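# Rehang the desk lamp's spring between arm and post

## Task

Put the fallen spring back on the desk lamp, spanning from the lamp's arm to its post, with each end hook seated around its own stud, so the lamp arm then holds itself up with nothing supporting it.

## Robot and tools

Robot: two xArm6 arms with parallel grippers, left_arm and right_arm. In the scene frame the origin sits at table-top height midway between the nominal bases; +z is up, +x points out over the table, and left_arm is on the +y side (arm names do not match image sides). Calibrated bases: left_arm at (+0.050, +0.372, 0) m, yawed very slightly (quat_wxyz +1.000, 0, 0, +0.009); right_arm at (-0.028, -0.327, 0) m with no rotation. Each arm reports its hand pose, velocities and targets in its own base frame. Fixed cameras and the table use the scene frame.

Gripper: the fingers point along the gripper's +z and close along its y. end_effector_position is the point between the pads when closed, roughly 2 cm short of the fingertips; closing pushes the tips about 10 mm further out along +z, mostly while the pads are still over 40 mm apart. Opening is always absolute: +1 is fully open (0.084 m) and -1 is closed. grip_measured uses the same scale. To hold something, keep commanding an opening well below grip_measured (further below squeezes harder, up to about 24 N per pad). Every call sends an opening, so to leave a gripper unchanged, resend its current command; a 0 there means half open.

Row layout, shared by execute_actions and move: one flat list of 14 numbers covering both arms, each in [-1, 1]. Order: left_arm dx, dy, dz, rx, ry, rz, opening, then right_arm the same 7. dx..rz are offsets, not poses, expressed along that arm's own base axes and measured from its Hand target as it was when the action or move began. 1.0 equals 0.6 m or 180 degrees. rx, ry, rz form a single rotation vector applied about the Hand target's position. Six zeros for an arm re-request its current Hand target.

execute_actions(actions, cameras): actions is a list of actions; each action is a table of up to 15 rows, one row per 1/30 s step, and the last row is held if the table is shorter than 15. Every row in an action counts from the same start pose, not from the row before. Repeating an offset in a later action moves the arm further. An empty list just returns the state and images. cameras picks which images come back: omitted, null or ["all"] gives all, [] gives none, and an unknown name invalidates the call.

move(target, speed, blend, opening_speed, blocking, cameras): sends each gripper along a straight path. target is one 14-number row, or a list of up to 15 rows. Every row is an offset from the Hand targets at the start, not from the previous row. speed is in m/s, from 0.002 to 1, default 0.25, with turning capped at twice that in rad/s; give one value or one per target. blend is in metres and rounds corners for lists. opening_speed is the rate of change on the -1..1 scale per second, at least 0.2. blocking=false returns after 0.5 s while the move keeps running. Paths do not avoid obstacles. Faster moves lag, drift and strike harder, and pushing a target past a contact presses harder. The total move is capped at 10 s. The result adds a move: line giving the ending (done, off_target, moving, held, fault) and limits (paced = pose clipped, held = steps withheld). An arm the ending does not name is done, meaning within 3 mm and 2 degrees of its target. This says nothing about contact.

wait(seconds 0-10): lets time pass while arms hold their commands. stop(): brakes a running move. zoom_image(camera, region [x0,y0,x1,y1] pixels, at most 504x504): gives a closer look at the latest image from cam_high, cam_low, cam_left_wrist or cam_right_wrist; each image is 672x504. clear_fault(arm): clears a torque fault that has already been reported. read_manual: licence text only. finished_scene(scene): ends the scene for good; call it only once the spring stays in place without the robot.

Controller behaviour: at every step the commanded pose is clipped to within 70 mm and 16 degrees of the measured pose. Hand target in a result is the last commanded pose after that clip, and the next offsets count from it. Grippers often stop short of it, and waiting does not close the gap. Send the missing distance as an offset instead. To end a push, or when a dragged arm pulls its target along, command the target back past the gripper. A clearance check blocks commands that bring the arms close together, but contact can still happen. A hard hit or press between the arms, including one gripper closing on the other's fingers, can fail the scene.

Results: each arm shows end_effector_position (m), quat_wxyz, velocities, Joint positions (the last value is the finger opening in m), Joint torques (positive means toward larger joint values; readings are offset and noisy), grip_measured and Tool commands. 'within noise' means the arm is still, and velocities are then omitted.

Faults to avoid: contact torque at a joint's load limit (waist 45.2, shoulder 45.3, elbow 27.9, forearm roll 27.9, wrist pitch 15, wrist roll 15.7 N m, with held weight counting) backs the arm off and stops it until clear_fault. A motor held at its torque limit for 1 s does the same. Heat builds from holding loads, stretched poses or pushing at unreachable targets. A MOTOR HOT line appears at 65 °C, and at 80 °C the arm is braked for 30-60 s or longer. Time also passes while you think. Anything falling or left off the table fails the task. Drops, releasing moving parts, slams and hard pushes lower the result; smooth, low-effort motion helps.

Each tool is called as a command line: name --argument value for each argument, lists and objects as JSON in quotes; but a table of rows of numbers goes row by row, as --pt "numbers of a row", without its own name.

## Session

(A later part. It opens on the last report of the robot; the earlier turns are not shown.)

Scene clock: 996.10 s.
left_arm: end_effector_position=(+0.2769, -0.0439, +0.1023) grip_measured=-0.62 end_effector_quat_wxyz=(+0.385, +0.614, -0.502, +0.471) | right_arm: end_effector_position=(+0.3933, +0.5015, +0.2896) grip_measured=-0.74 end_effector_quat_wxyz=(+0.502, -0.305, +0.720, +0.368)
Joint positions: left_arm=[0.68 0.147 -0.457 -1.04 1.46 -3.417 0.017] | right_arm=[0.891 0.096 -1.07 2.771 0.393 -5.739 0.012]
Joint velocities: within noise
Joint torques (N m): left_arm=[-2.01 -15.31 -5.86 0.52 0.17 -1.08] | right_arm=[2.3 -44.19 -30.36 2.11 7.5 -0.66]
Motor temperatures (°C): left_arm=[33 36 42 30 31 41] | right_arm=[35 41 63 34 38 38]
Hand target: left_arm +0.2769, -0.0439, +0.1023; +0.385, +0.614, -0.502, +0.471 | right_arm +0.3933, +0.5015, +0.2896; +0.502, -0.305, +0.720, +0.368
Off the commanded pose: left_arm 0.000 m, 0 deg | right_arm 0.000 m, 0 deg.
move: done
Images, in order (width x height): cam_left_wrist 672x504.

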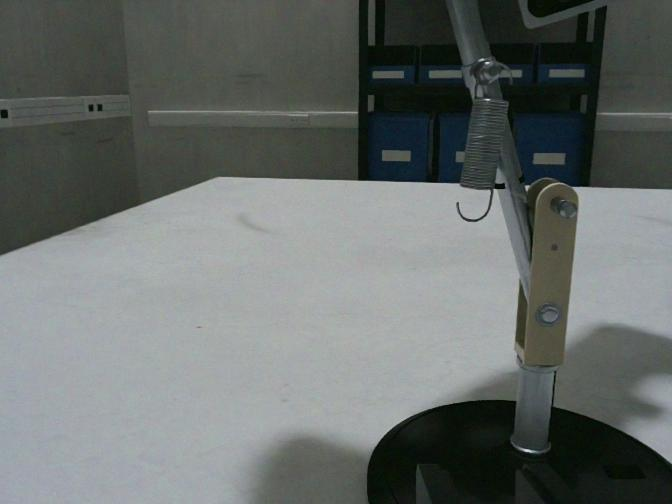

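move --target '[0,0,0,0,0,0,-0.6,0,0,0,0,0,0,-0.67]' --speed 0.04 --opening_speed 0.2 --cameras '["cam_left_wrist"]'

zoom_image --camera "cam_left_wrist" --region '[400, 40, 640, 340]'

Scene clock: 1000.57 s.
left_arm: end_effector_position=(+0.2769, -0.0439, +0.1023) grip_measured=-0.62 end_effector_quat_wxyz=(+0.385, +0.614, -0.502, +0.471) | right_arm: end_effector_position=(+0.3933, +0.5016, +0.2900) grip_measured=-0.69 end_effector_quat_wxyz=(+0.502, -0.305, +0.720, +0.369)
Joint positions: left_arm=[0.68 0.147 -0.457 -1.04 1.46 -3.417 0.017] | right_arm=[0.891 0.096 -1.07 2.771 0.394 -5.739 0.014]
Joint velocities: within noise
Joint torques (N m): left_arm=[-1.83 -15.25 -5.69 0.54 0.2 -1.07] | right_arm=[2.46 -22.77 -19.49 1.98 0.43 -1.04]
Motor temperatures (°C): left_arm=[33 36 42 30 31 41] | right_arm=[35 41 65 34 39 38]
Hand target: left_arm +0.2769, -0.0439, +0.1023; +0.385, +0.614, -0.502, +0.471 | right_arm +0.3933, +0.5015, +0.2896; +0.502, -0.305, +0.720, +0.368
Off the commanded pose: left_arm 0.000 m, 0 deg | right_arm 0.000 m, 0 deg.
MOTOR HOT: joint 3 (elbow) of the right arm reports 65 °C; the controller stops that arm at 80 °C. To cool a motor, set the load down, stop pushing, or move to a pose that needs little force. At that limit the right arm can sag while its brakes close.
move: done
Images, in order (width x height): cam_left_wrist 672x504.

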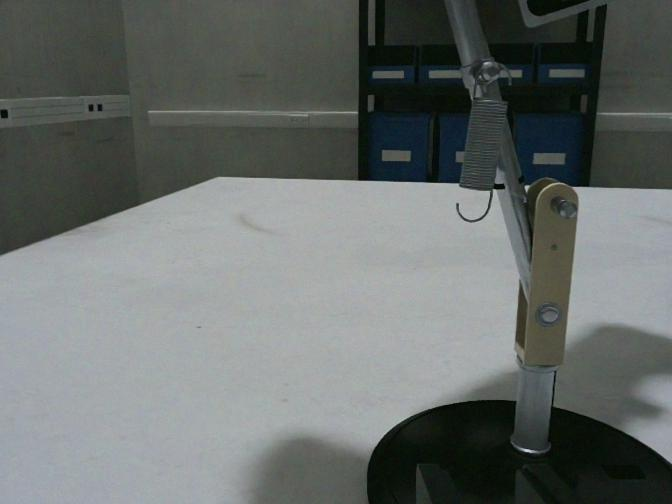

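Scaled by 1.680 from the camera's 672x504 image, which has a finer 960x720 frame.

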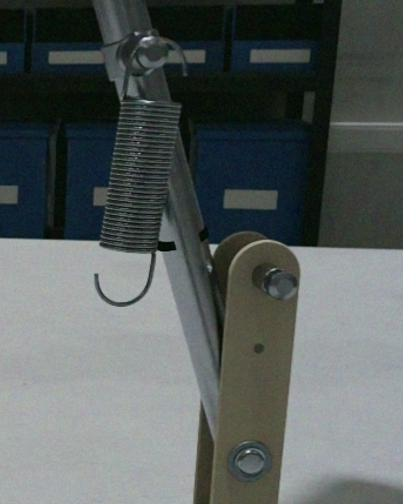

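move --target '[0,0,0,0,0,0,-0.6,-0.0164,-0.0037,0.0049,0.0036,-0.0163,0,-0.67]' --speed 0.04 --cameras '["cam_left_wrist"]'

Scene clock: 1012.20 s.
left_arm: end_effector_position=(+0.2769, -0.0439, +0.1023) grip_measured=-0.62 end_effector_quat_wxyz=(+0.385, +0.614, -0.502, +0.471) | right_arm: end_effector_position=(+0.3835, +0.4993, +0.2926) grip_measured=-0.69 end_effector_quat_wxyz=(+0.522, -0.312, +0.705, +0.365)
Joint positions: left_arm=[0.68 0.147 -0.457 -1.04 1.46 -3.417 0.017] | right_arm=[0.898 0.065 -1.018 2.844 0.443 -5.844 0.014]
Joint velocities: within noise
Joint torques (N m): left_arm=[-2.12 -15.24 -5.81 0.49 0.15 -1.1] | right_arm=[3.97 -33.64 -20.33 1.98 4.65 -0.69]
Motor temperatures (°C): left_arm=[33 36 42 30 31 41] | right_arm=[35 40 63 34 38 38]
Hand target: left_arm +0.2769, -0.0439, +0.1023; +0.385, +0.614, -0.502, +0.471 | right_arm +0.3834, +0.4993, +0.2925; +0.522, -0.312, +0.705, +0.365
Off the commanded pose: left_arm 0.000 m, 0 deg | right_arm 0.000 m, 0 deg.
MOTOR HOT: still on. Joint 3 (elbow) of the right arm reports 63 °C.
move: done
Images, in order (width x height): cam_left_wrist 672x504.

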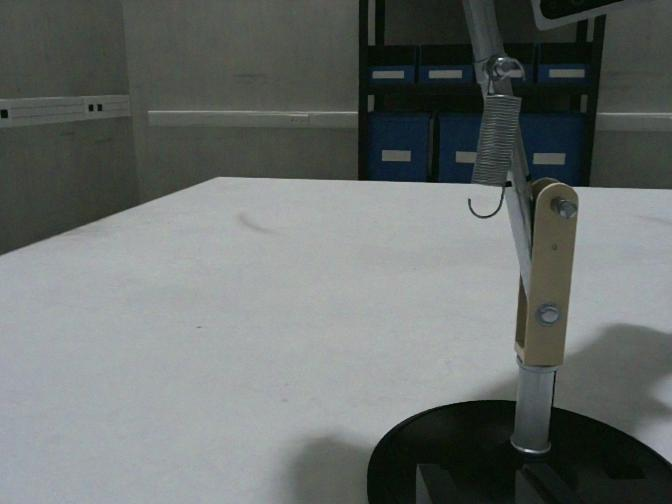

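move --target '[0,0,0,0,0,0,-0.6,-0.0136,-0.0030,0.0038,0.0030,-0.0136,0,-0.67]' --speed 0.04 --cameras '["cam_left_wrist"]'

zoom_image --camera "cam_left_wrist" --region '[400, 40, 640, 340]'

Scene clock: 1016.00 s.
left_arm: end_effector_position=(+0.2769, -0.0439, +0.1023) grip_measured=-0.62 end_effector_quat_wxyz=(+0.385, +0.614, -0.502, +0.471) | right_arm: end_effector_position=(+0.3753, +0.4975, +0.2948) grip_measured=-0.69 end_effector_quat_wxyz=(+0.539, -0.317, +0.692, +0.361)
Joint positions: left_arm=[0.68 0.147 -0.457 -1.04 1.46 -3.417 0.017] | right_arm=[0.905 0.04 -0.975 2.896 0.487 -5.923 0.014]
Joint velocities: within noise
Joint torques (N m): left_arm=[-2.02 -15.2 -5.78 0.5 0.19 -1.07] | right_arm=[5.34 -33.35 -19.92 1.8 4.55 -0.82]
Motor temperatures (°C): left_arm=[33 36 42 30 31 41] | right_arm=[35 40 62 34 38 38]
Hand target: left_arm +0.2769, -0.0439, +0.1023; +0.385, +0.614, -0.502, +0.471 | right_arm +0.3753, +0.4975, +0.2948; +0.539, -0.317, +0.692, +0.361
Off the commanded pose: left_arm 0.000 m, 0 deg | right_arm 0.000 m, 0 deg.
MOTOR HOT: cleared for the motors of the right arm.
move: done
Images, in order (width x height): cam_left_wrist 672x504.

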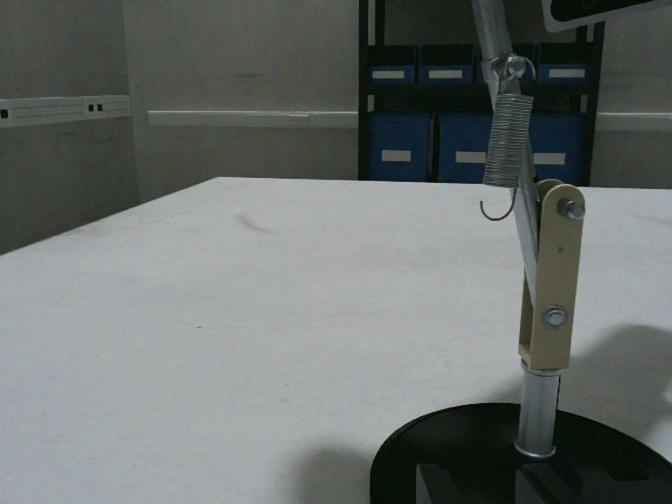

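Scaled by 1.680 from the camera's 672x504 image, which has a finer 960x720 frame.

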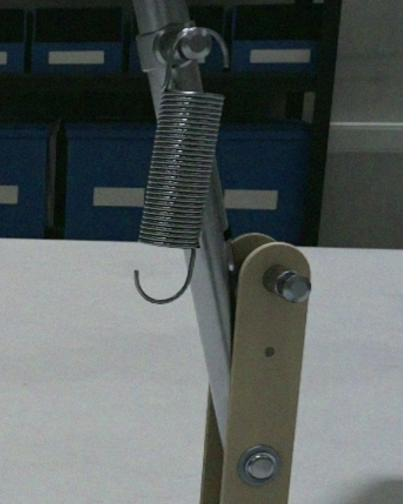

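move --target '[-0.0392,-0.0300,0.12,0.1047,-0.4916,-0.1217,-0.6,0,0,0,0,0,0,-0.67]' --speed 0.3 --cameras '["cam_left_wrist","cam_high"]'

Scene clock: 1096.83 s.
left_arm: end_effector_position=(+0.2534, -0.0619, +0.1743) grip_measured=-0.62 end_effector_quat_wxyz=(+0.091, -0.068, +0.785, -0.608) | right_arm: end_effector_position=(+0.3753, +0.4975, +0.2948) grip_measured=-0.69 end_effector_quat_wxyz=(+0.539, -0.317, +0.692, +0.361)
Joint positions: left_arm=[0.736 -0.242 -0.295 -1.019 1.6 -1.974 0.017] | right_arm=[0.905 0.04 -0.975 2.896 0.487 -5.923 0.014]
Joint velocities: within noise
Joint torques (N m): left_arm=[3.67 -12.99 -8.02 0.04 2.06 0.92] | right_arm=[4.92 -24.15 -23.08 1.95 2.15 -1.02]
Motor temperatures (°C): left_arm=[33 36 42 30 31 41] | right_arm=[35 38 62 34 37 38]
Hand target: left_arm +0.2534, -0.0619, +0.1743; +0.091, -0.068, +0.785, -0.608 | right_arm +0.3753, +0.4975, +0.2948; +0.539, -0.317, +0.692, +0.361
Off the commanded pose: left_arm 0.000 m, 0 deg | right_arm 0.000 m, 0 deg.
move: done
Images, in order (width x height): cam_high 672x504, cam_left_wrist 672x504.

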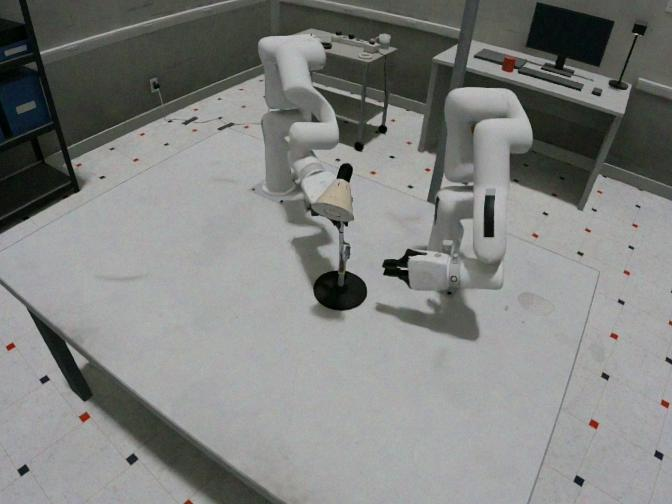

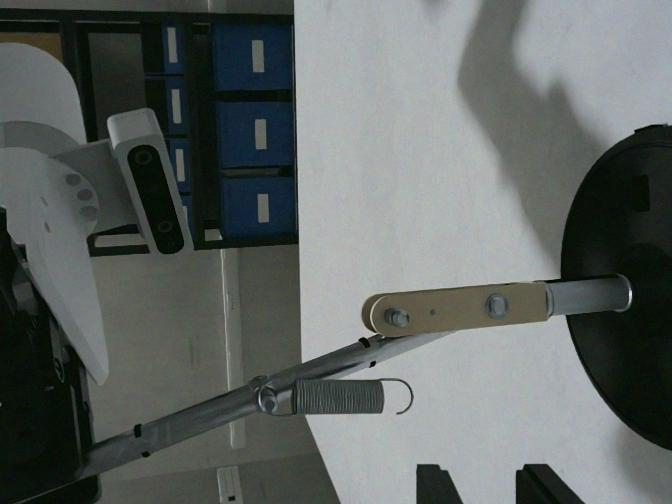

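move --target '[0,-0.0218,0.0167,0.1019,-0.4784,-0.1184,-0.2,0,0,0,0,0,0,-0.67]' --speed 0.3 --opening_speed 1.0 --cameras '["cam_left_wrist"]'

Scene clock: 1102.87 s.
left_arm: end_effector_position=(+0.2534, -0.0750, +0.1843) grip_measured=-0.21 end_effector_quat_wxyz=(+0.503, +0.508, +0.590, -0.376) | right_arm: end_effector_position=(+0.3753, +0.4975, +0.2948) grip_measured=-0.69 end_effector_quat_wxyz=(+0.539, -0.317, +0.692, +0.361)
Joint positions: left_arm=[0.704 -0.263 -0.283 -1.047 1.628 -0.41 0.035] | right_arm=[0.905 0.04 -0.975 2.896 0.487 -5.923 0.014]
Joint velocities: within noise
Joint torques (N m): left_arm=[-1.39 -2.92 -13.38 -1.78 2.18 1.17] | right_arm=[5.19 -24.89 -21.1 1.57 4.18 -0.95]
Motor temperatures (°C): left_arm=[33 36 42 30 31 41] | right_arm=[35 38 62 34 37 38]
Hand target: left_arm +0.2534, -0.0750, +0.1843; +0.503, +0.508, +0.590, -0.376 | right_arm +0.3753, +0.4975, +0.2948; +0.539, -0.317, +0.692, +0.361
Off the commanded pose: left_arm 0.000 m, 0 deg | right_arm 0.000 m, 0 deg.
move: done
Images, in order (width x height): cam_left_wrist 672x504.

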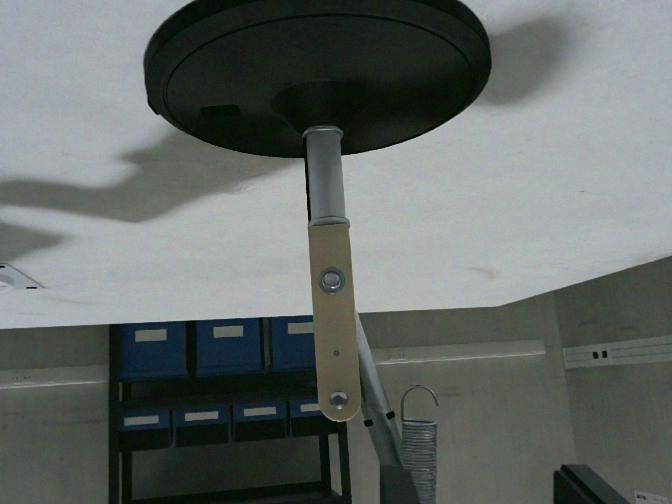

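move --target '[0.0237,-0.1307,-0.0242,0,0,0,-0.45,0,0,0,0,0,0,-0.67]' --speed 0.08 --cameras '["cam_left_wrist"]'

zoom_image --camera "cam_left_wrist" --region '[300, 304, 600, 504]'

Scene clock: 1118.90 s.
left_arm: end_effector_position=(+0.2676, -0.1534, +0.1698) grip_measured=-0.47 end_effector_quat_wxyz=(+0.503, +0.508, +0.590, -0.376) | right_arm: end_effector_position=(+0.3753, +0.4975, +0.2948) grip_measured=-0.69 end_effector_quat_wxyz=(+0.539, -0.317, +0.692, +0.361)
Joint positions: left_arm=[0.342 -0.309 -0.18 -1.361 1.441 -0.421 0.024] | right_arm=[0.905 0.04 -0.975 2.896 0.487 -5.923 0.014]
Joint velocities: within noise
Joint torques (N m): left_arm=[-3.32 -1.76 -13.56 -1.91 0.19 1.26] | right_arm=[5.09 -25.47 -21.26 1.69 4.52 -0.76]
Motor temperatures (°C): left_arm=[33 35 45 30 31 41] | right_arm=[35 38 60 34 38 38]
Hand target: left_arm +0.2676, -0.1534, +0.1698; +0.503, +0.508, +0.590, -0.376 | right_arm +0.3753, +0.4975, +0.2948; +0.539, -0.317, +0.692, +0.361
Off the commanded pose: left_arm 0.000 m, 0 deg | right_arm 0.000 m, 0 deg.
move: done
Images, in order (width x height): cam_left_wrist 672x504.

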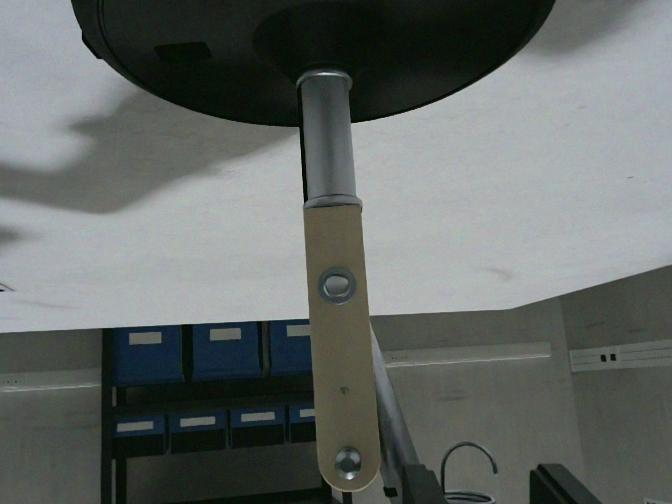

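Scaled by 1.680 from the camera's 672x504 image, which has a finer 960x720 frame.

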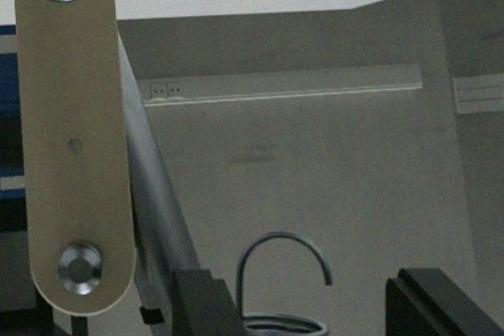

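move --target '[0.00424, -0.01912, -0.00424, 0, 0, 0, -0.45, 0, 0, 0, 0, 0, 0, -0.67]' --speed 0.04 --cameras '["cam_left_wrist"]'

Scene clock: 1137.77 s.
left_arm: end_effector_position=(+0.2701, -0.1649, +0.1672) grip_measured=-0.47 end_effector_quat_wxyz=(+0.503, +0.508, +0.590, -0.376) | right_arm: end_effector_position=(+0.3753, +0.4975, +0.2948) grip_measured=-0.69 end_effector_quat_wxyz=(+0.539, -0.317, +0.692, +0.361)
Joint positions: left_arm=[0.281 -0.301 -0.177 -1.416 1.411 -0.415 0.024] | right_arm=[0.905 0.04 -0.975 2.896 0.487 -5.923 0.014]
Joint velocities: within noise
Joint torques (N m): left_arm=[-3.63 -2.09 -9.4 -1.86 0.16 1.15] | right_arm=[4.91 -26.07 -21.45 1.47 4.62 -0.76]
Motor temperatures (°C): left_arm=[33 35 46 30 31 41] | right_arm=[35 39 60 34 38 38]
Hand target: left_arm +0.2702, -0.1649, +0.1672; +0.503, +0.508, +0.590, -0.376 | right_arm +0.3753, +0.4975, +0.2948; +0.539, -0.317, +0.692, +0.361
Off the commanded pose: left_arm 0.000 m, 0 deg | right_arm 0.000 m, 0 deg.
move: done
Images, in order (width x height): cam_left_wrist 672x504.

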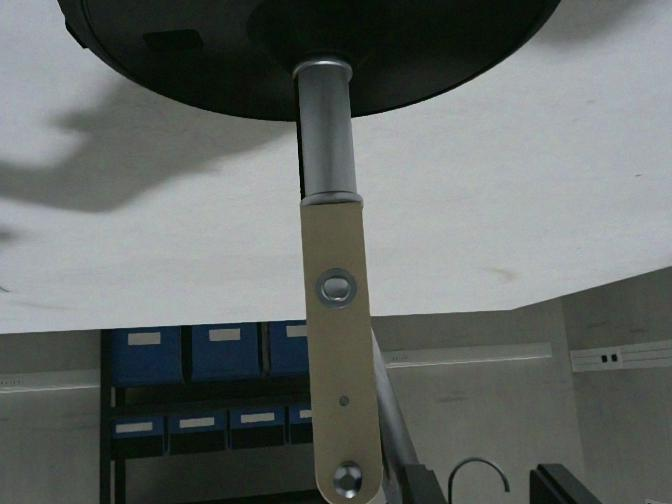

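move --target '[0.00424, -0.01912, -0.00424, 0, 0, 0, -0.45, 0, 0, 0, 0, 0, 0, -0.67]' --speed 0.03 --cameras '["cam_left_wrist", "cam_low"]'

zoom_image --camera "cam_left_wrist" --region '[300, 340, 600, 504]'

zoom_image --camera "cam_low" --region '[180, 60, 500, 360]'

Scene clock: 1141.67 s.
left_arm: end_effector_position=(+0.2727, -0.1763, +0.1647) grip_measured=-0.47 end_effector_quat_wxyz=(+0.503, +0.508, +0.590, -0.376) | right_arm: end_effector_position=(+0.3753, +0.4975, +0.2948) grip_measured=-0.69 end_effector_quat_wxyz=(+0.539, -0.317, +0.692, +0.361)
Joint positions: left_arm=[0.22 -0.289 -0.177 -1.472 1.382 -0.407 0.024] | right_arm=[0.905 0.04 -0.975 2.896 0.487 -5.923 0.014]
Joint velocities: within noise
Joint torques (N m): left_arm=[-4.01 -2.44 -13.87 -1.73 0.2 1.2] | right_arm=[4.69 -26.58 -21.56 1.44 4.54 -0.76]
Motor temperatures (°C): left_arm=[33 35 46 30 31 41] | right_arm=[35 39 60 34 38 38]
Hand target: left_arm +0.2727, -0.1764, +0.1647; +0.503, +0.508, +0.590, -0.376 | right_arm +0.3753, +0.4975, +0.2948; +0.539, -0.317, +0.692, +0.361
Off the commanded pose: left_arm 0.000 m, 0 deg | right_arm 0.000 m, 0 deg.
move: done
Images, in order (width x height): cam_low 672x504, cam_left_wrist 672x504.

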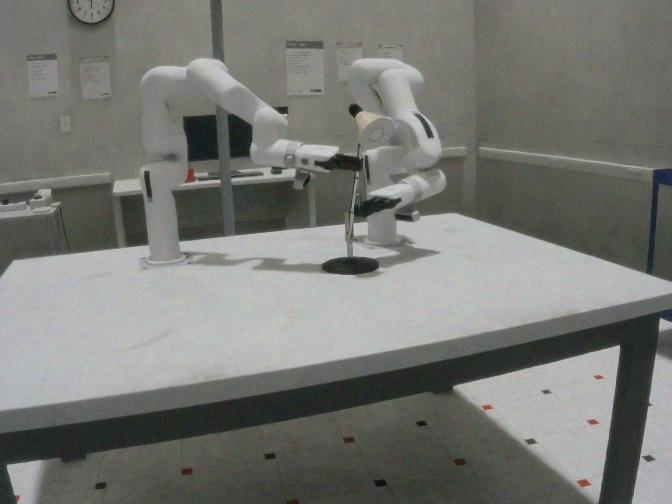

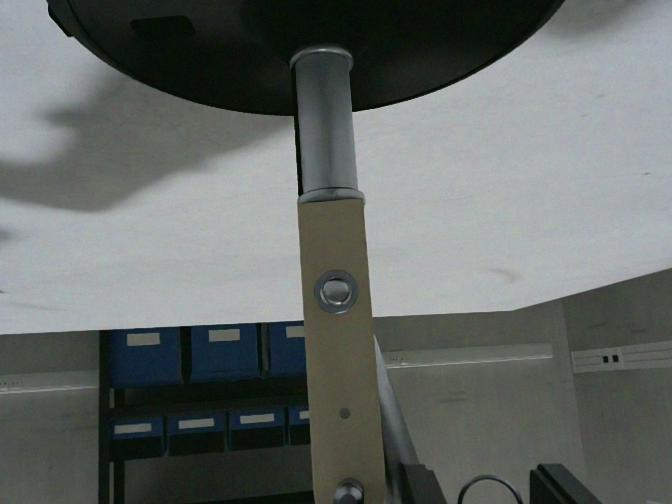

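Scaled by 1.680 from the camera's 672x504 image, which has a finer 960x720 frame.

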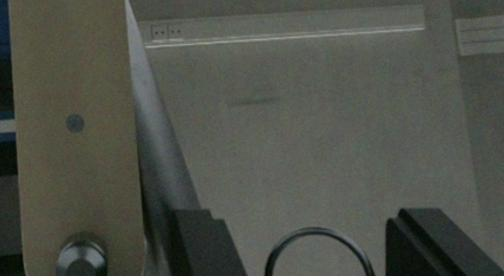

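Scaled by 1.575 from the camera's 672x504 image, which has a finer 960x720 frame.

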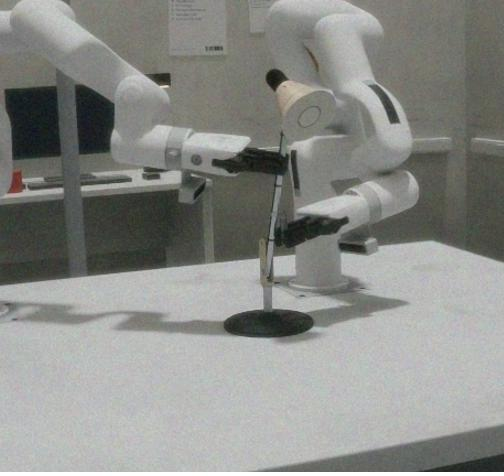

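move --target '[0, 0, 0, 0, 0, 0, -0.95, 0, 0, 0, 0, 0, 0, -0.67]' --opening_speed 0.3 --cameras '["cam_left_wrist"]'

zoom_image --camera "cam_left_wrist" --region '[300, 340, 600, 504]'

Scene clock: 1147.97 s.
left_arm: end_effector_position=(+0.2727, -0.1763, +0.1647) grip_measured=-0.68 end_effector_quat_wxyz=(+0.503, +0.508, +0.590, -0.376) | right_arm: end_effector_position=(+0.3753, +0.4975, +0.2948) grip_measured=-0.68 end_effector_quat_wxyz=(+0.539, -0.317, +0.692, +0.361)
Joint positions: left_arm=[0.22 -0.289 -0.177 -1.472 1.382 -0.407 0.014] | right_arm=[0.905 0.04 -0.975 2.896 0.487 -5.923 0.014]
Joint velocities: within noise
Joint torques (N m): left_arm=[-3.56 -3 -12.42 -2.53 3.22 1.02] | right_arm=[4.76 -27.61 -22.19 1.34 4.63 -0.7]
Motor temperatures (°C): left_arm=[33 35 47 30 31 41] | right_arm=[35 39 60 34 38 38]
Hand target: left_arm +0.2727, -0.1764, +0.1647; +0.503, +0.508, +0.590, -0.376 | right_arm +0.3753, +0.4975, +0.2948; +0.539, -0.317, +0.692, +0.361
Off the commanded pose: left_arm 0.000 m, 0 deg | right_arm 0.000 m, 0 deg.
move: done
Images, in order (width x height): cam_left_wrist 672x504.

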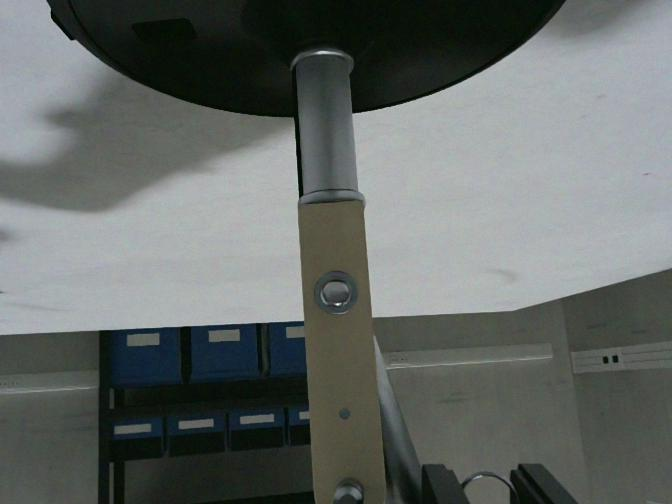

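Scaled by 1.680 from the camera's 672x504 image, which has a finer 960x720 frame.

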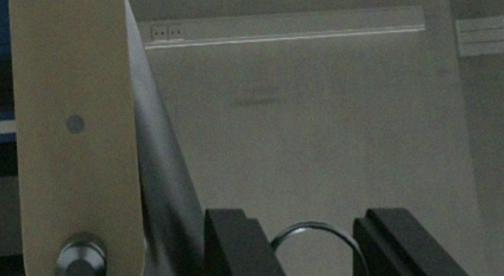

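move --target '[-0.00287, 0.01415, 0.00692, 0.06533, 0.01327, 0, -0.95, 0, 0, 0, 0, 0, 0, -0.67]' --speed 0.02 --cameras '["cam_left_wrist", "cam_right_wrist"]'

zoom_image --camera "cam_left_wrist" --region '[300, 340, 600, 504]'

Scene clock: 1188.07 s.
left_arm: end_effector_position=(+0.2710, -0.1679, +0.1688) grip_measured=-0.68 end_effector_quat_wxyz=(+0.436, +0.549, +0.636, -0.324) | right_arm: end_effector_position=(+0.3753, +0.4975, +0.2948) grip_measured=-0.69 end_effector_quat_wxyz=(+0.539, -0.317, +0.692, +0.361)
Joint positions: left_arm=[0.128 -0.537 -0.148 -1.36 1.192 -0.673 0.014] | right_arm=[0.905 0.04 -0.975 2.896 0.487 -5.923 0.014]
Joint velocities: within noise
Joint torques (N m): left_arm=[-3.57 -9.88 -10.81 0.67 -0.66 -1.28] | right_arm=[4.37 -28.4 -23.07 1.06 4.58 -0.55]
Motor temperatures (°C): left_arm=[33 35 47 30 33 41] | right_arm=[35 39 60 34 39 38]
Hand target: left_arm +0.2710, -0.1679, +0.1688; +0.436, +0.549, +0.636, -0.324 | right_arm +0.3753, +0.4975, +0.2948; +0.539, -0.317, +0.692, +0.361
Off the commanded pose: left_arm 0.000 m, 0 deg | right_arm 0.000 m, 0 deg.
move: done
Images, in order (width x height): cam_left_wrist 672x504, cam_right_wrist 672x504.

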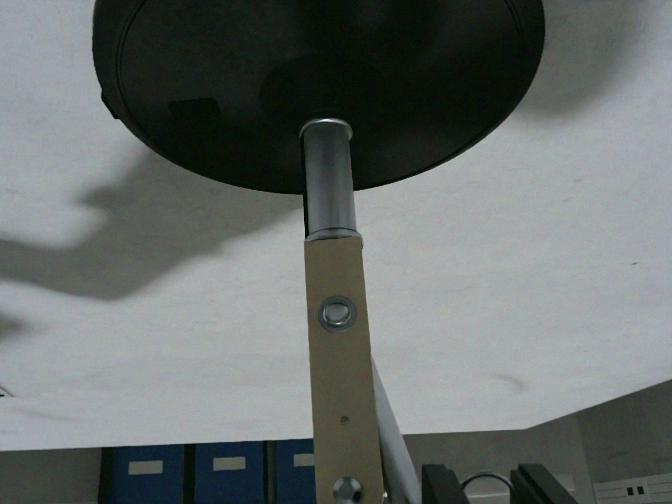

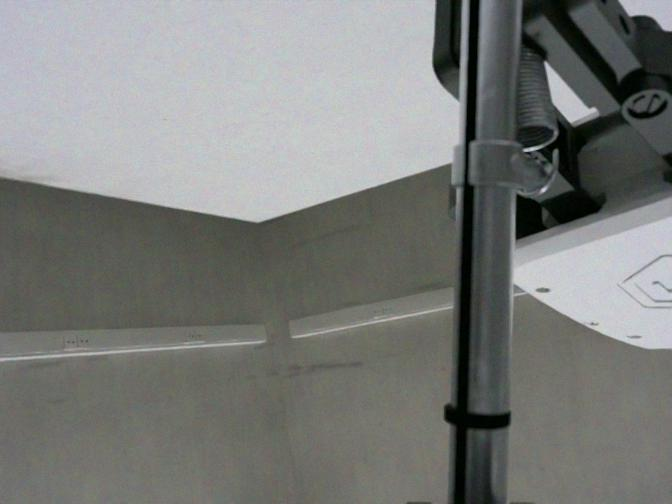

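Scaled by 1.680 from the camera's 672x504 image, which has a finer 960x720 frame.

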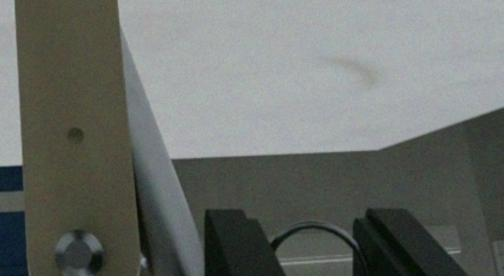

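zoom_image --camera "cam_right_wrist" --region '[420, 20, 640, 240]'

Scaled by 2.291 from the camera's 672x504 image, which has a finer 960x720 frame.

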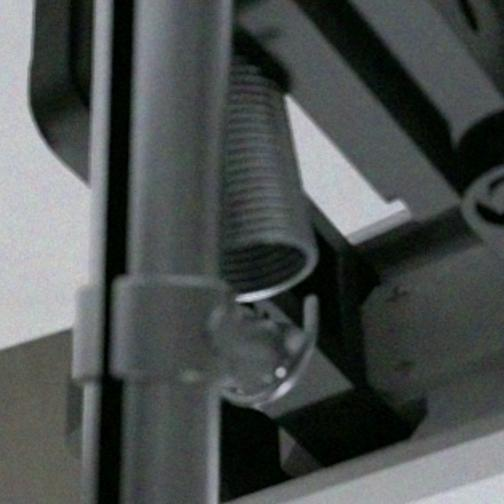

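zoom_image --camera "cam_right_wrist" --region '[490, 120, 580, 210]'

Scaled by 5.600 from the camera's 672x504 image, which has a finer 960x720 frame.

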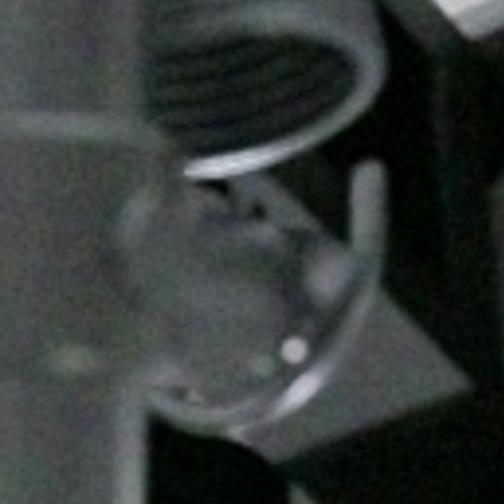

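move --target '[-0.00007, 0.00034, -0.00163, 0, 0, 0, -0.95, 0, 0, 0, 0, 0, 0, -0.67]' --speed 0.02 --cameras '["cam_left_wrist", "cam_right_wrist"]'

zoom_image --camera "cam_right_wrist" --region '[490, 120, 580, 210]'

Scene clock: 1223.77 s.
left_arm: end_effector_position=(+0.2709, -0.1677, +0.1679) grip_measured=-0.68 end_effector_quat_wxyz=(+0.436, +0.549, +0.636, -0.324) | right_arm: end_effector_position=(+0.3753, +0.4975, +0.2948) grip_measured=-0.69 end_effector_quat_wxyz=(+0.539, -0.317, +0.692, +0.361)
Joint positions: left_arm=[0.128 -0.533 -0.148 -1.361 1.191 -0.669 0.014] | right_arm=[0.905 0.04 -0.975 2.896 0.487 -5.923 0.014]
Joint velocities: within noise
Joint torques (N m): left_arm=[3.78 -0.18 -14.66 -1.61 -0.52 1.09] | right_arm=[4.18 -29.3 -23.46 0.8 4.48 -0.43]
Motor temperatures (°C): left_arm=[33 35 48 30 32 41] | right_arm=[35 39 61 34 39 38]
Hand target: left_arm +0.2709, -0.1677, +0.1679; +0.436, +0.549, +0.636, -0.324 | right_arm +0.3753, +0.4975, +0.2948; +0.539, -0.317, +0.692, +0.361
Off the commanded pose: left_arm 0.000 m, 0 deg | right_arm 0.000 m, 0 deg.
move: done
Images, in order (width x height): cam_left_wrist 672x504, cam_right_wrist 672x504.

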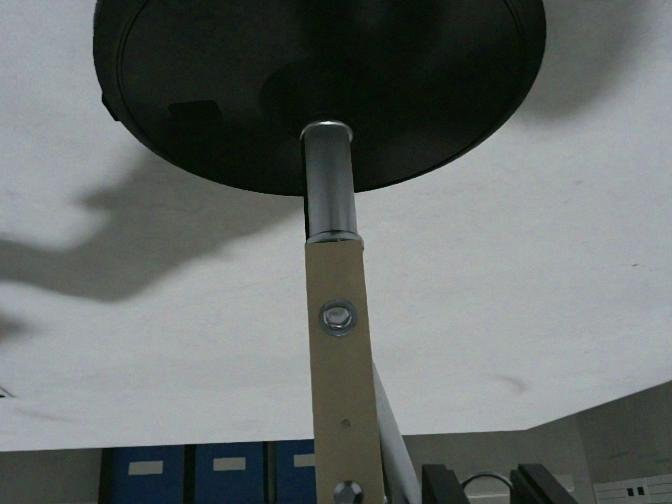

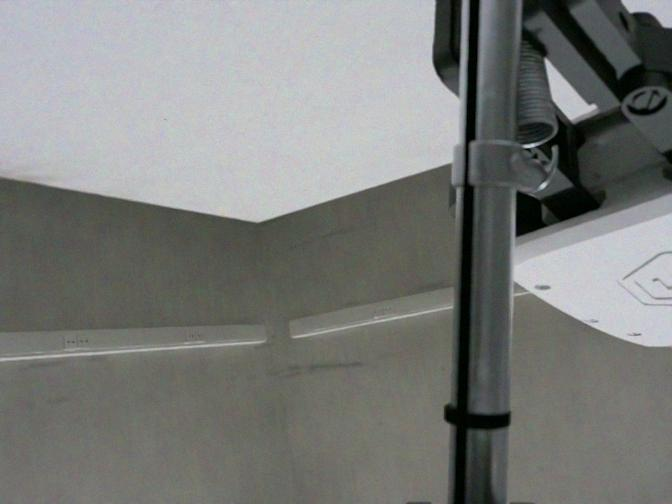

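Scaled by 5.600 from the camera's 672x504 image, which has a finer 960x720 frame.

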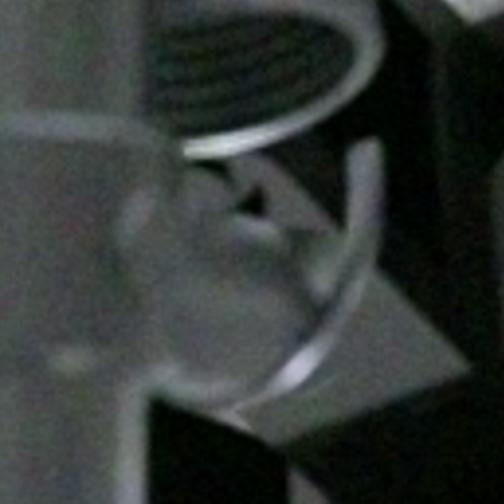

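move --target '[-0.00007, 0.00034, -0.00163, 0, 0, 0, -0.95, 0, 0, 0, 0, 0, 0, -0.67]' --speed 0.02 --cameras '["cam_right_wrist"]'

zoom_image --camera "cam_right_wrist" --region '[490, 120, 580, 210]'

Scene clock: 1227.20 s.
left_arm: end_effector_position=(+0.2709, -0.1675, +0.1669) grip_measured=-0.68 end_effector_quat_wxyz=(+0.436, +0.549, +0.635, -0.324) | right_arm: end_effector_position=(+0.3753, +0.4975, +0.2948) grip_measured=-0.69 end_effector_quat_wxyz=(+0.539, -0.317, +0.692, +0.361)
Joint positions: left_arm=[0.129 -0.529 -0.148 -1.362 1.191 -0.664 0.014] | right_arm=[0.905 0.04 -0.975 2.896 0.487 -5.923 0.014]
Joint velocities: within noise
Joint torques (N m): left_arm=[3.99 0.35 -14.44 -1.32 -1.12 1.17] | right_arm=[4.27 -29.77 -23.93 0.61 4.53 -0.44]
Motor temperatures (°C): left_arm=[33 35 49 30 32 41] | right_arm=[35 39 61 34 39 38]
Hand target: left_arm +0.2709, -0.1675, +0.1669; +0.436, +0.549, +0.636, -0.324 | right_arm +0.3753, +0.4975, +0.2948; +0.539, -0.317, +0.692, +0.361
Off the commanded pose: left_arm 0.000 m, 0 deg | right_arm 0.000 m, 0 deg.
move: done
Images, in order (width x height): cam_right_wrist 672x504.

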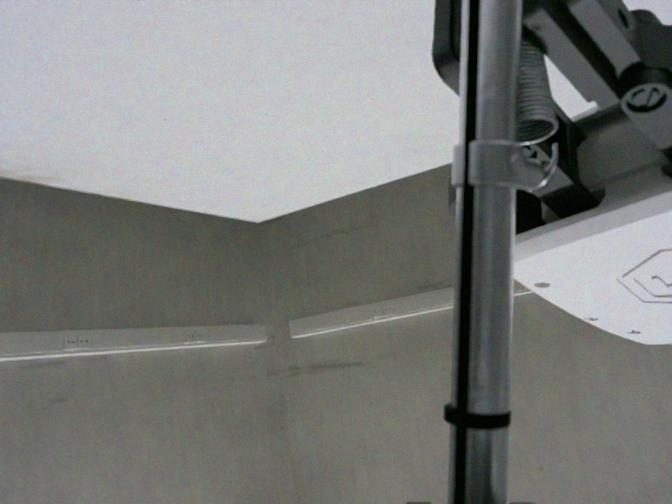

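Scaled by 5.600 from the camera's 672x504 image, which has a finer 960x720 frame.

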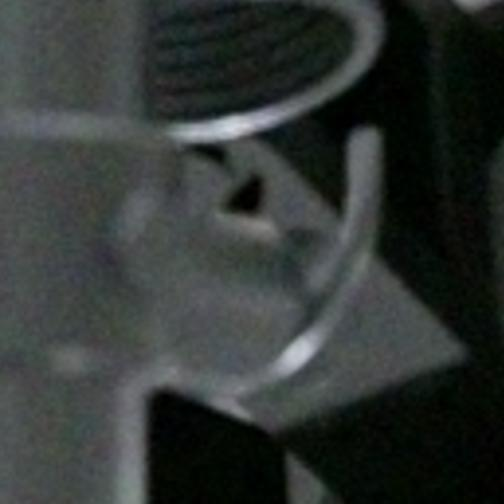

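move --target '[-0.00007, 0.00034, -0.00163, 0, 0, 0, -0.95, 0, 0, 0, 0, 0, 0, -0.67]' --speed 0.02 --cameras '["cam_right_wrist", "cam_left_wrist"]'

zoom_image --camera "cam_right_wrist" --region '[490, 120, 580, 210]'

zoom_image --camera "cam_left_wrist" --region '[300, 340, 600, 504]'

Scene clock: 1230.43 s.
left_arm: end_effector_position=(+0.2708, -0.1673, +0.1659) grip_measured=-0.68 end_effector_quat_wxyz=(+0.436, +0.549, +0.636, -0.324) | right_arm: end_effector_position=(+0.3753, +0.4975, +0.2948) grip_measured=-0.69 end_effector_quat_wxyz=(+0.539, -0.317, +0.692, +0.361)
Joint positions: left_arm=[0.13 -0.524 -0.148 -1.363 1.191 -0.66 0.014] | right_arm=[0.905 0.04 -0.975 2.896 0.487 -5.923 0.014]
Joint velocities: within noise
Joint torques (N m): left_arm=[3.91 0.32 -12.28 -1.28 -1.38 1.18] | right_arm=[4.16 -30.29 -24.22 0.61 4.52 -0.38]
Motor temperatures (°C): left_arm=[33 35 49 30 32 41] | right_arm=[35 39 62 34 39 38]
Hand target: left_arm +0.2709, -0.1673, +0.1659; +0.436, +0.549, +0.636, -0.324 | right_arm +0.3753, +0.4975, +0.2948; +0.539, -0.317, +0.692, +0.361
Off the commanded pose: left_arm 0.000 m, 0 deg | right_arm 0.000 m, 0 deg.
move: done
Images, in order (width x height): cam_left_wrist 672x504, cam_right_wrist 672x504.

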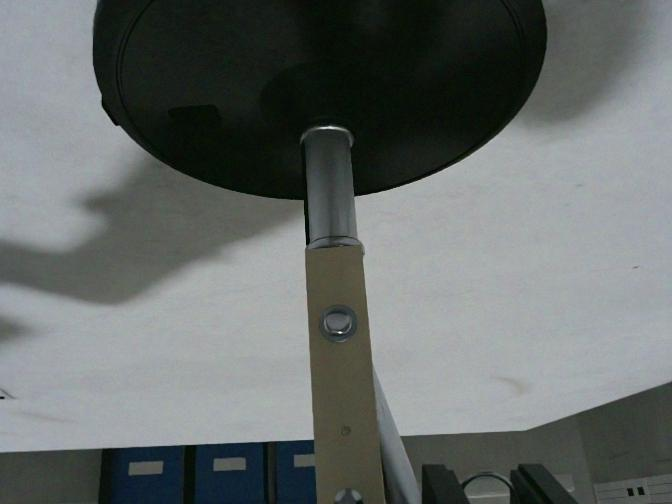

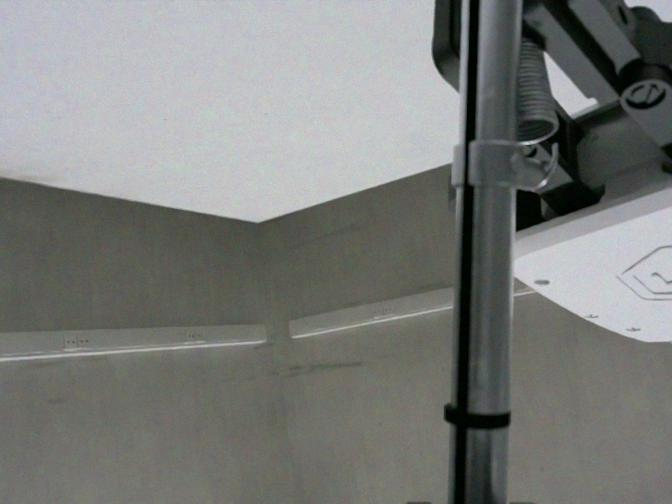

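Scaled by 5.600 from the camera's 672x504 image, which has a finer 960x720 frame.

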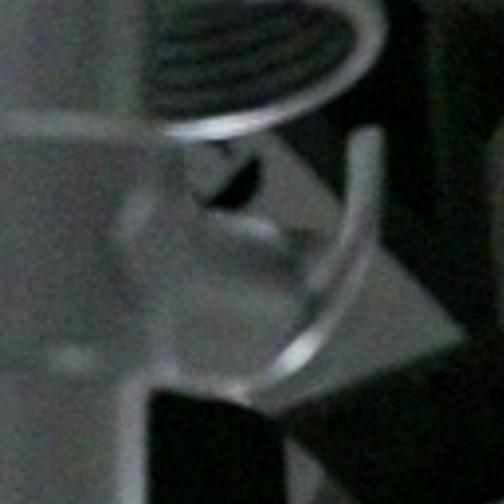

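Scaled by 1.680 from the camera's 672x504 image, which has a finer 960x720 frame.

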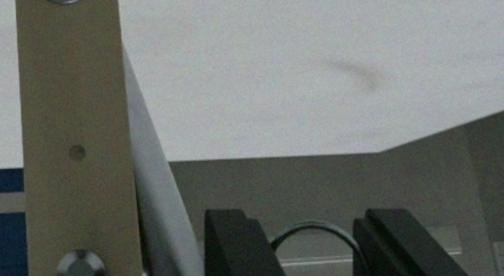

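move --target '[-0.01756, -0.00357, 0.00087, -0.01658, 0.08167, 0, -0.95, 0, 0, 0, 0, 0, 0, -0.67]' --speed 0.03 --cameras '["cam_right_wrist", "cam_left_wrist"]'

zoom_image --camera "cam_right_wrist" --region '[490, 120, 580, 210]'

zoom_image --camera "cam_left_wrist" --region '[300, 340, 600, 504]'

Scene clock: 1247.77 s.
left_arm: end_effector_position=(+0.2603, -0.1694, +0.1664) grip_measured=-0.68 end_effector_quat_wxyz=(+0.365, +0.491, +0.677, -0.408) | right_arm: end_effector_position=(+0.3753, +0.4975, +0.2948) grip_measured=-0.69 end_effector_quat_wxyz=(+0.539, -0.317, +0.692, +0.361)
Joint positions: left_arm=[0.163 -0.449 -0.202 -1.267 1.282 -0.896 0.014] | right_arm=[0.905 0.04 -0.975 2.896 0.487 -5.923 0.014]
Joint velocities: within noise
Joint torques (N m): left_arm=[3.81 -0.42 -13.38 0.97 0.96 -1.54] | right_arm=[3.76 -31.3 -25.05 0.34 4.53 -0.23]
Motor temperatures (°C): left_arm=[33 35 49 30 31 41] | right_arm=[35 39 62 34 39 38]
Hand target: left_arm +0.2603, -0.1694, +0.1664; +0.365, +0.491, +0.677, -0.408 | right_arm +0.3753, +0.4975, +0.2948; +0.539, -0.317, +0.692, +0.361
Off the commanded pose: left_arm 0.000 m, 0 deg | right_arm 0.000 m, 0 deg.
move: done
Images, in order (width x height): cam_left_wrist 672x504, cam_right_wrist 672x504.

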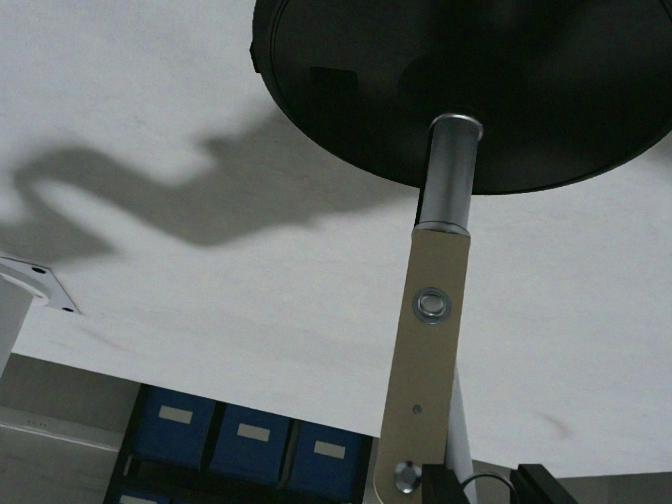

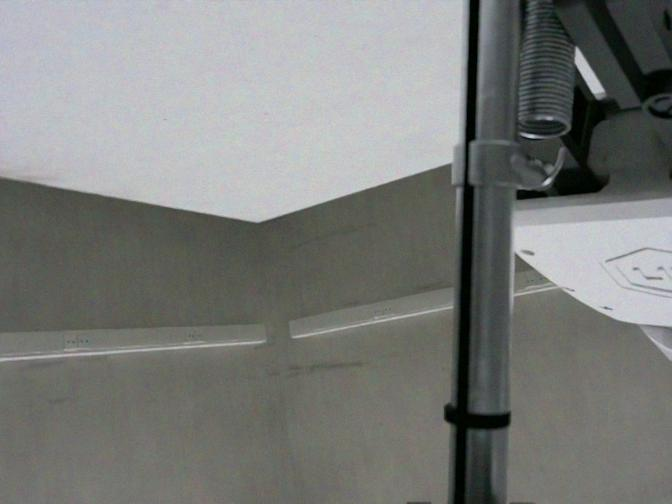

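Scaled by 5.600 from the camera's 672x504 image, which has a finer 960x720 frame.

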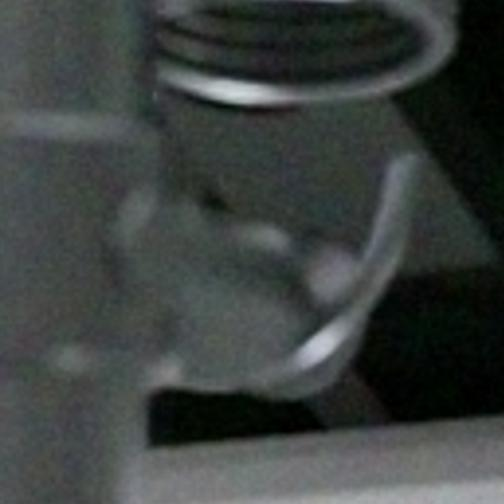

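Scaled by 1.680 from the camera's 672x504 image, which has a finer 960x720 frame.

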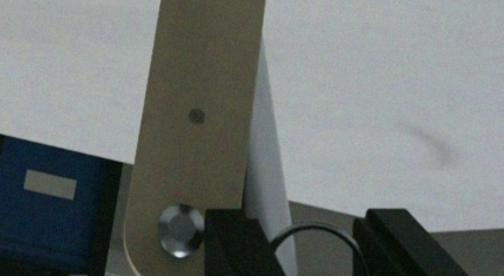

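move --target '[-0.00053, 0.0004, -0.0024, 0, 0, 0, -0.95, 0, 0, 0, 0, 0, 0, -0.67]' --speed 0.03 --cameras '["cam_right_wrist"]'

zoom_image --camera "cam_right_wrist" --region '[490, 120, 580, 210]'

Scene clock: 1255.03 s.
left_arm: end_effector_position=(+0.2600, -0.1692, +0.1650) grip_measured=-0.68 end_effector_quat_wxyz=(+0.365, +0.491, +0.677, -0.408) | right_arm: end_effector_position=(+0.3753, +0.4975, +0.2948) grip_measured=-0.69 end_effector_quat_wxyz=(+0.539, -0.317, +0.692, +0.361)
Joint positions: left_arm=[0.164 -0.444 -0.201 -1.268 1.281 -0.891 0.014] | right_arm=[0.905 0.04 -0.975 2.896 0.487 -5.923 0.014]
Joint velocities: within noise
Joint torques (N m): left_arm=[3.59 -0.28 -7.73 -0.99 -1.23 0.89] | right_arm=[3.5 -31.98 -25.41 0.21 4.49 -0.21]
Motor temperatures (°C): left_arm=[33 35 49 30 31 41] | right_arm=[35 39 63 34 39 38]
Hand target: left_arm +0.2600, -0.1692, +0.1650; +0.365, +0.491, +0.677, -0.408 | right_arm +0.3753, +0.4975, +0.2948; +0.539, -0.317, +0.692, +0.361
Off the commanded pose: left_arm 0.000 m, 0 deg | right_arm 0.000 m, 0 deg.
move: done
Images, in order (width x height): cam_right_wrist 672x504.

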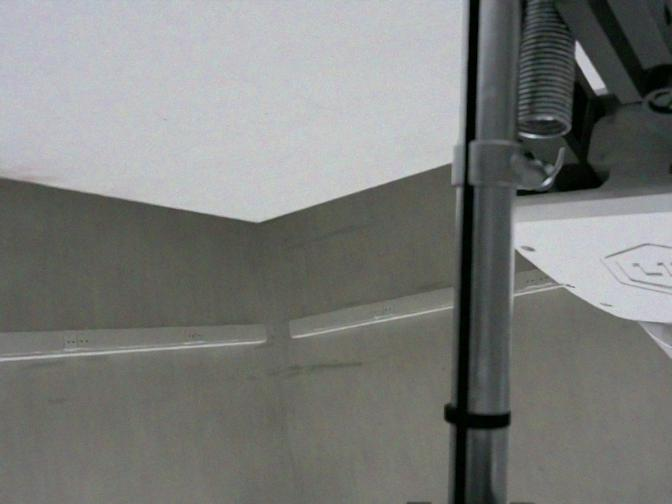

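Scaled by 5.600 from the camera's 672x504 image, which has a finer 960x720 frame.

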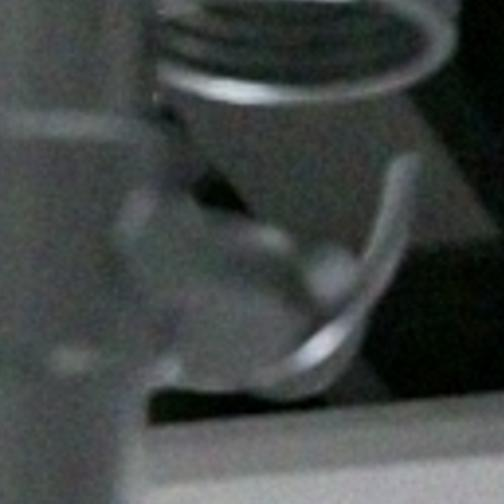

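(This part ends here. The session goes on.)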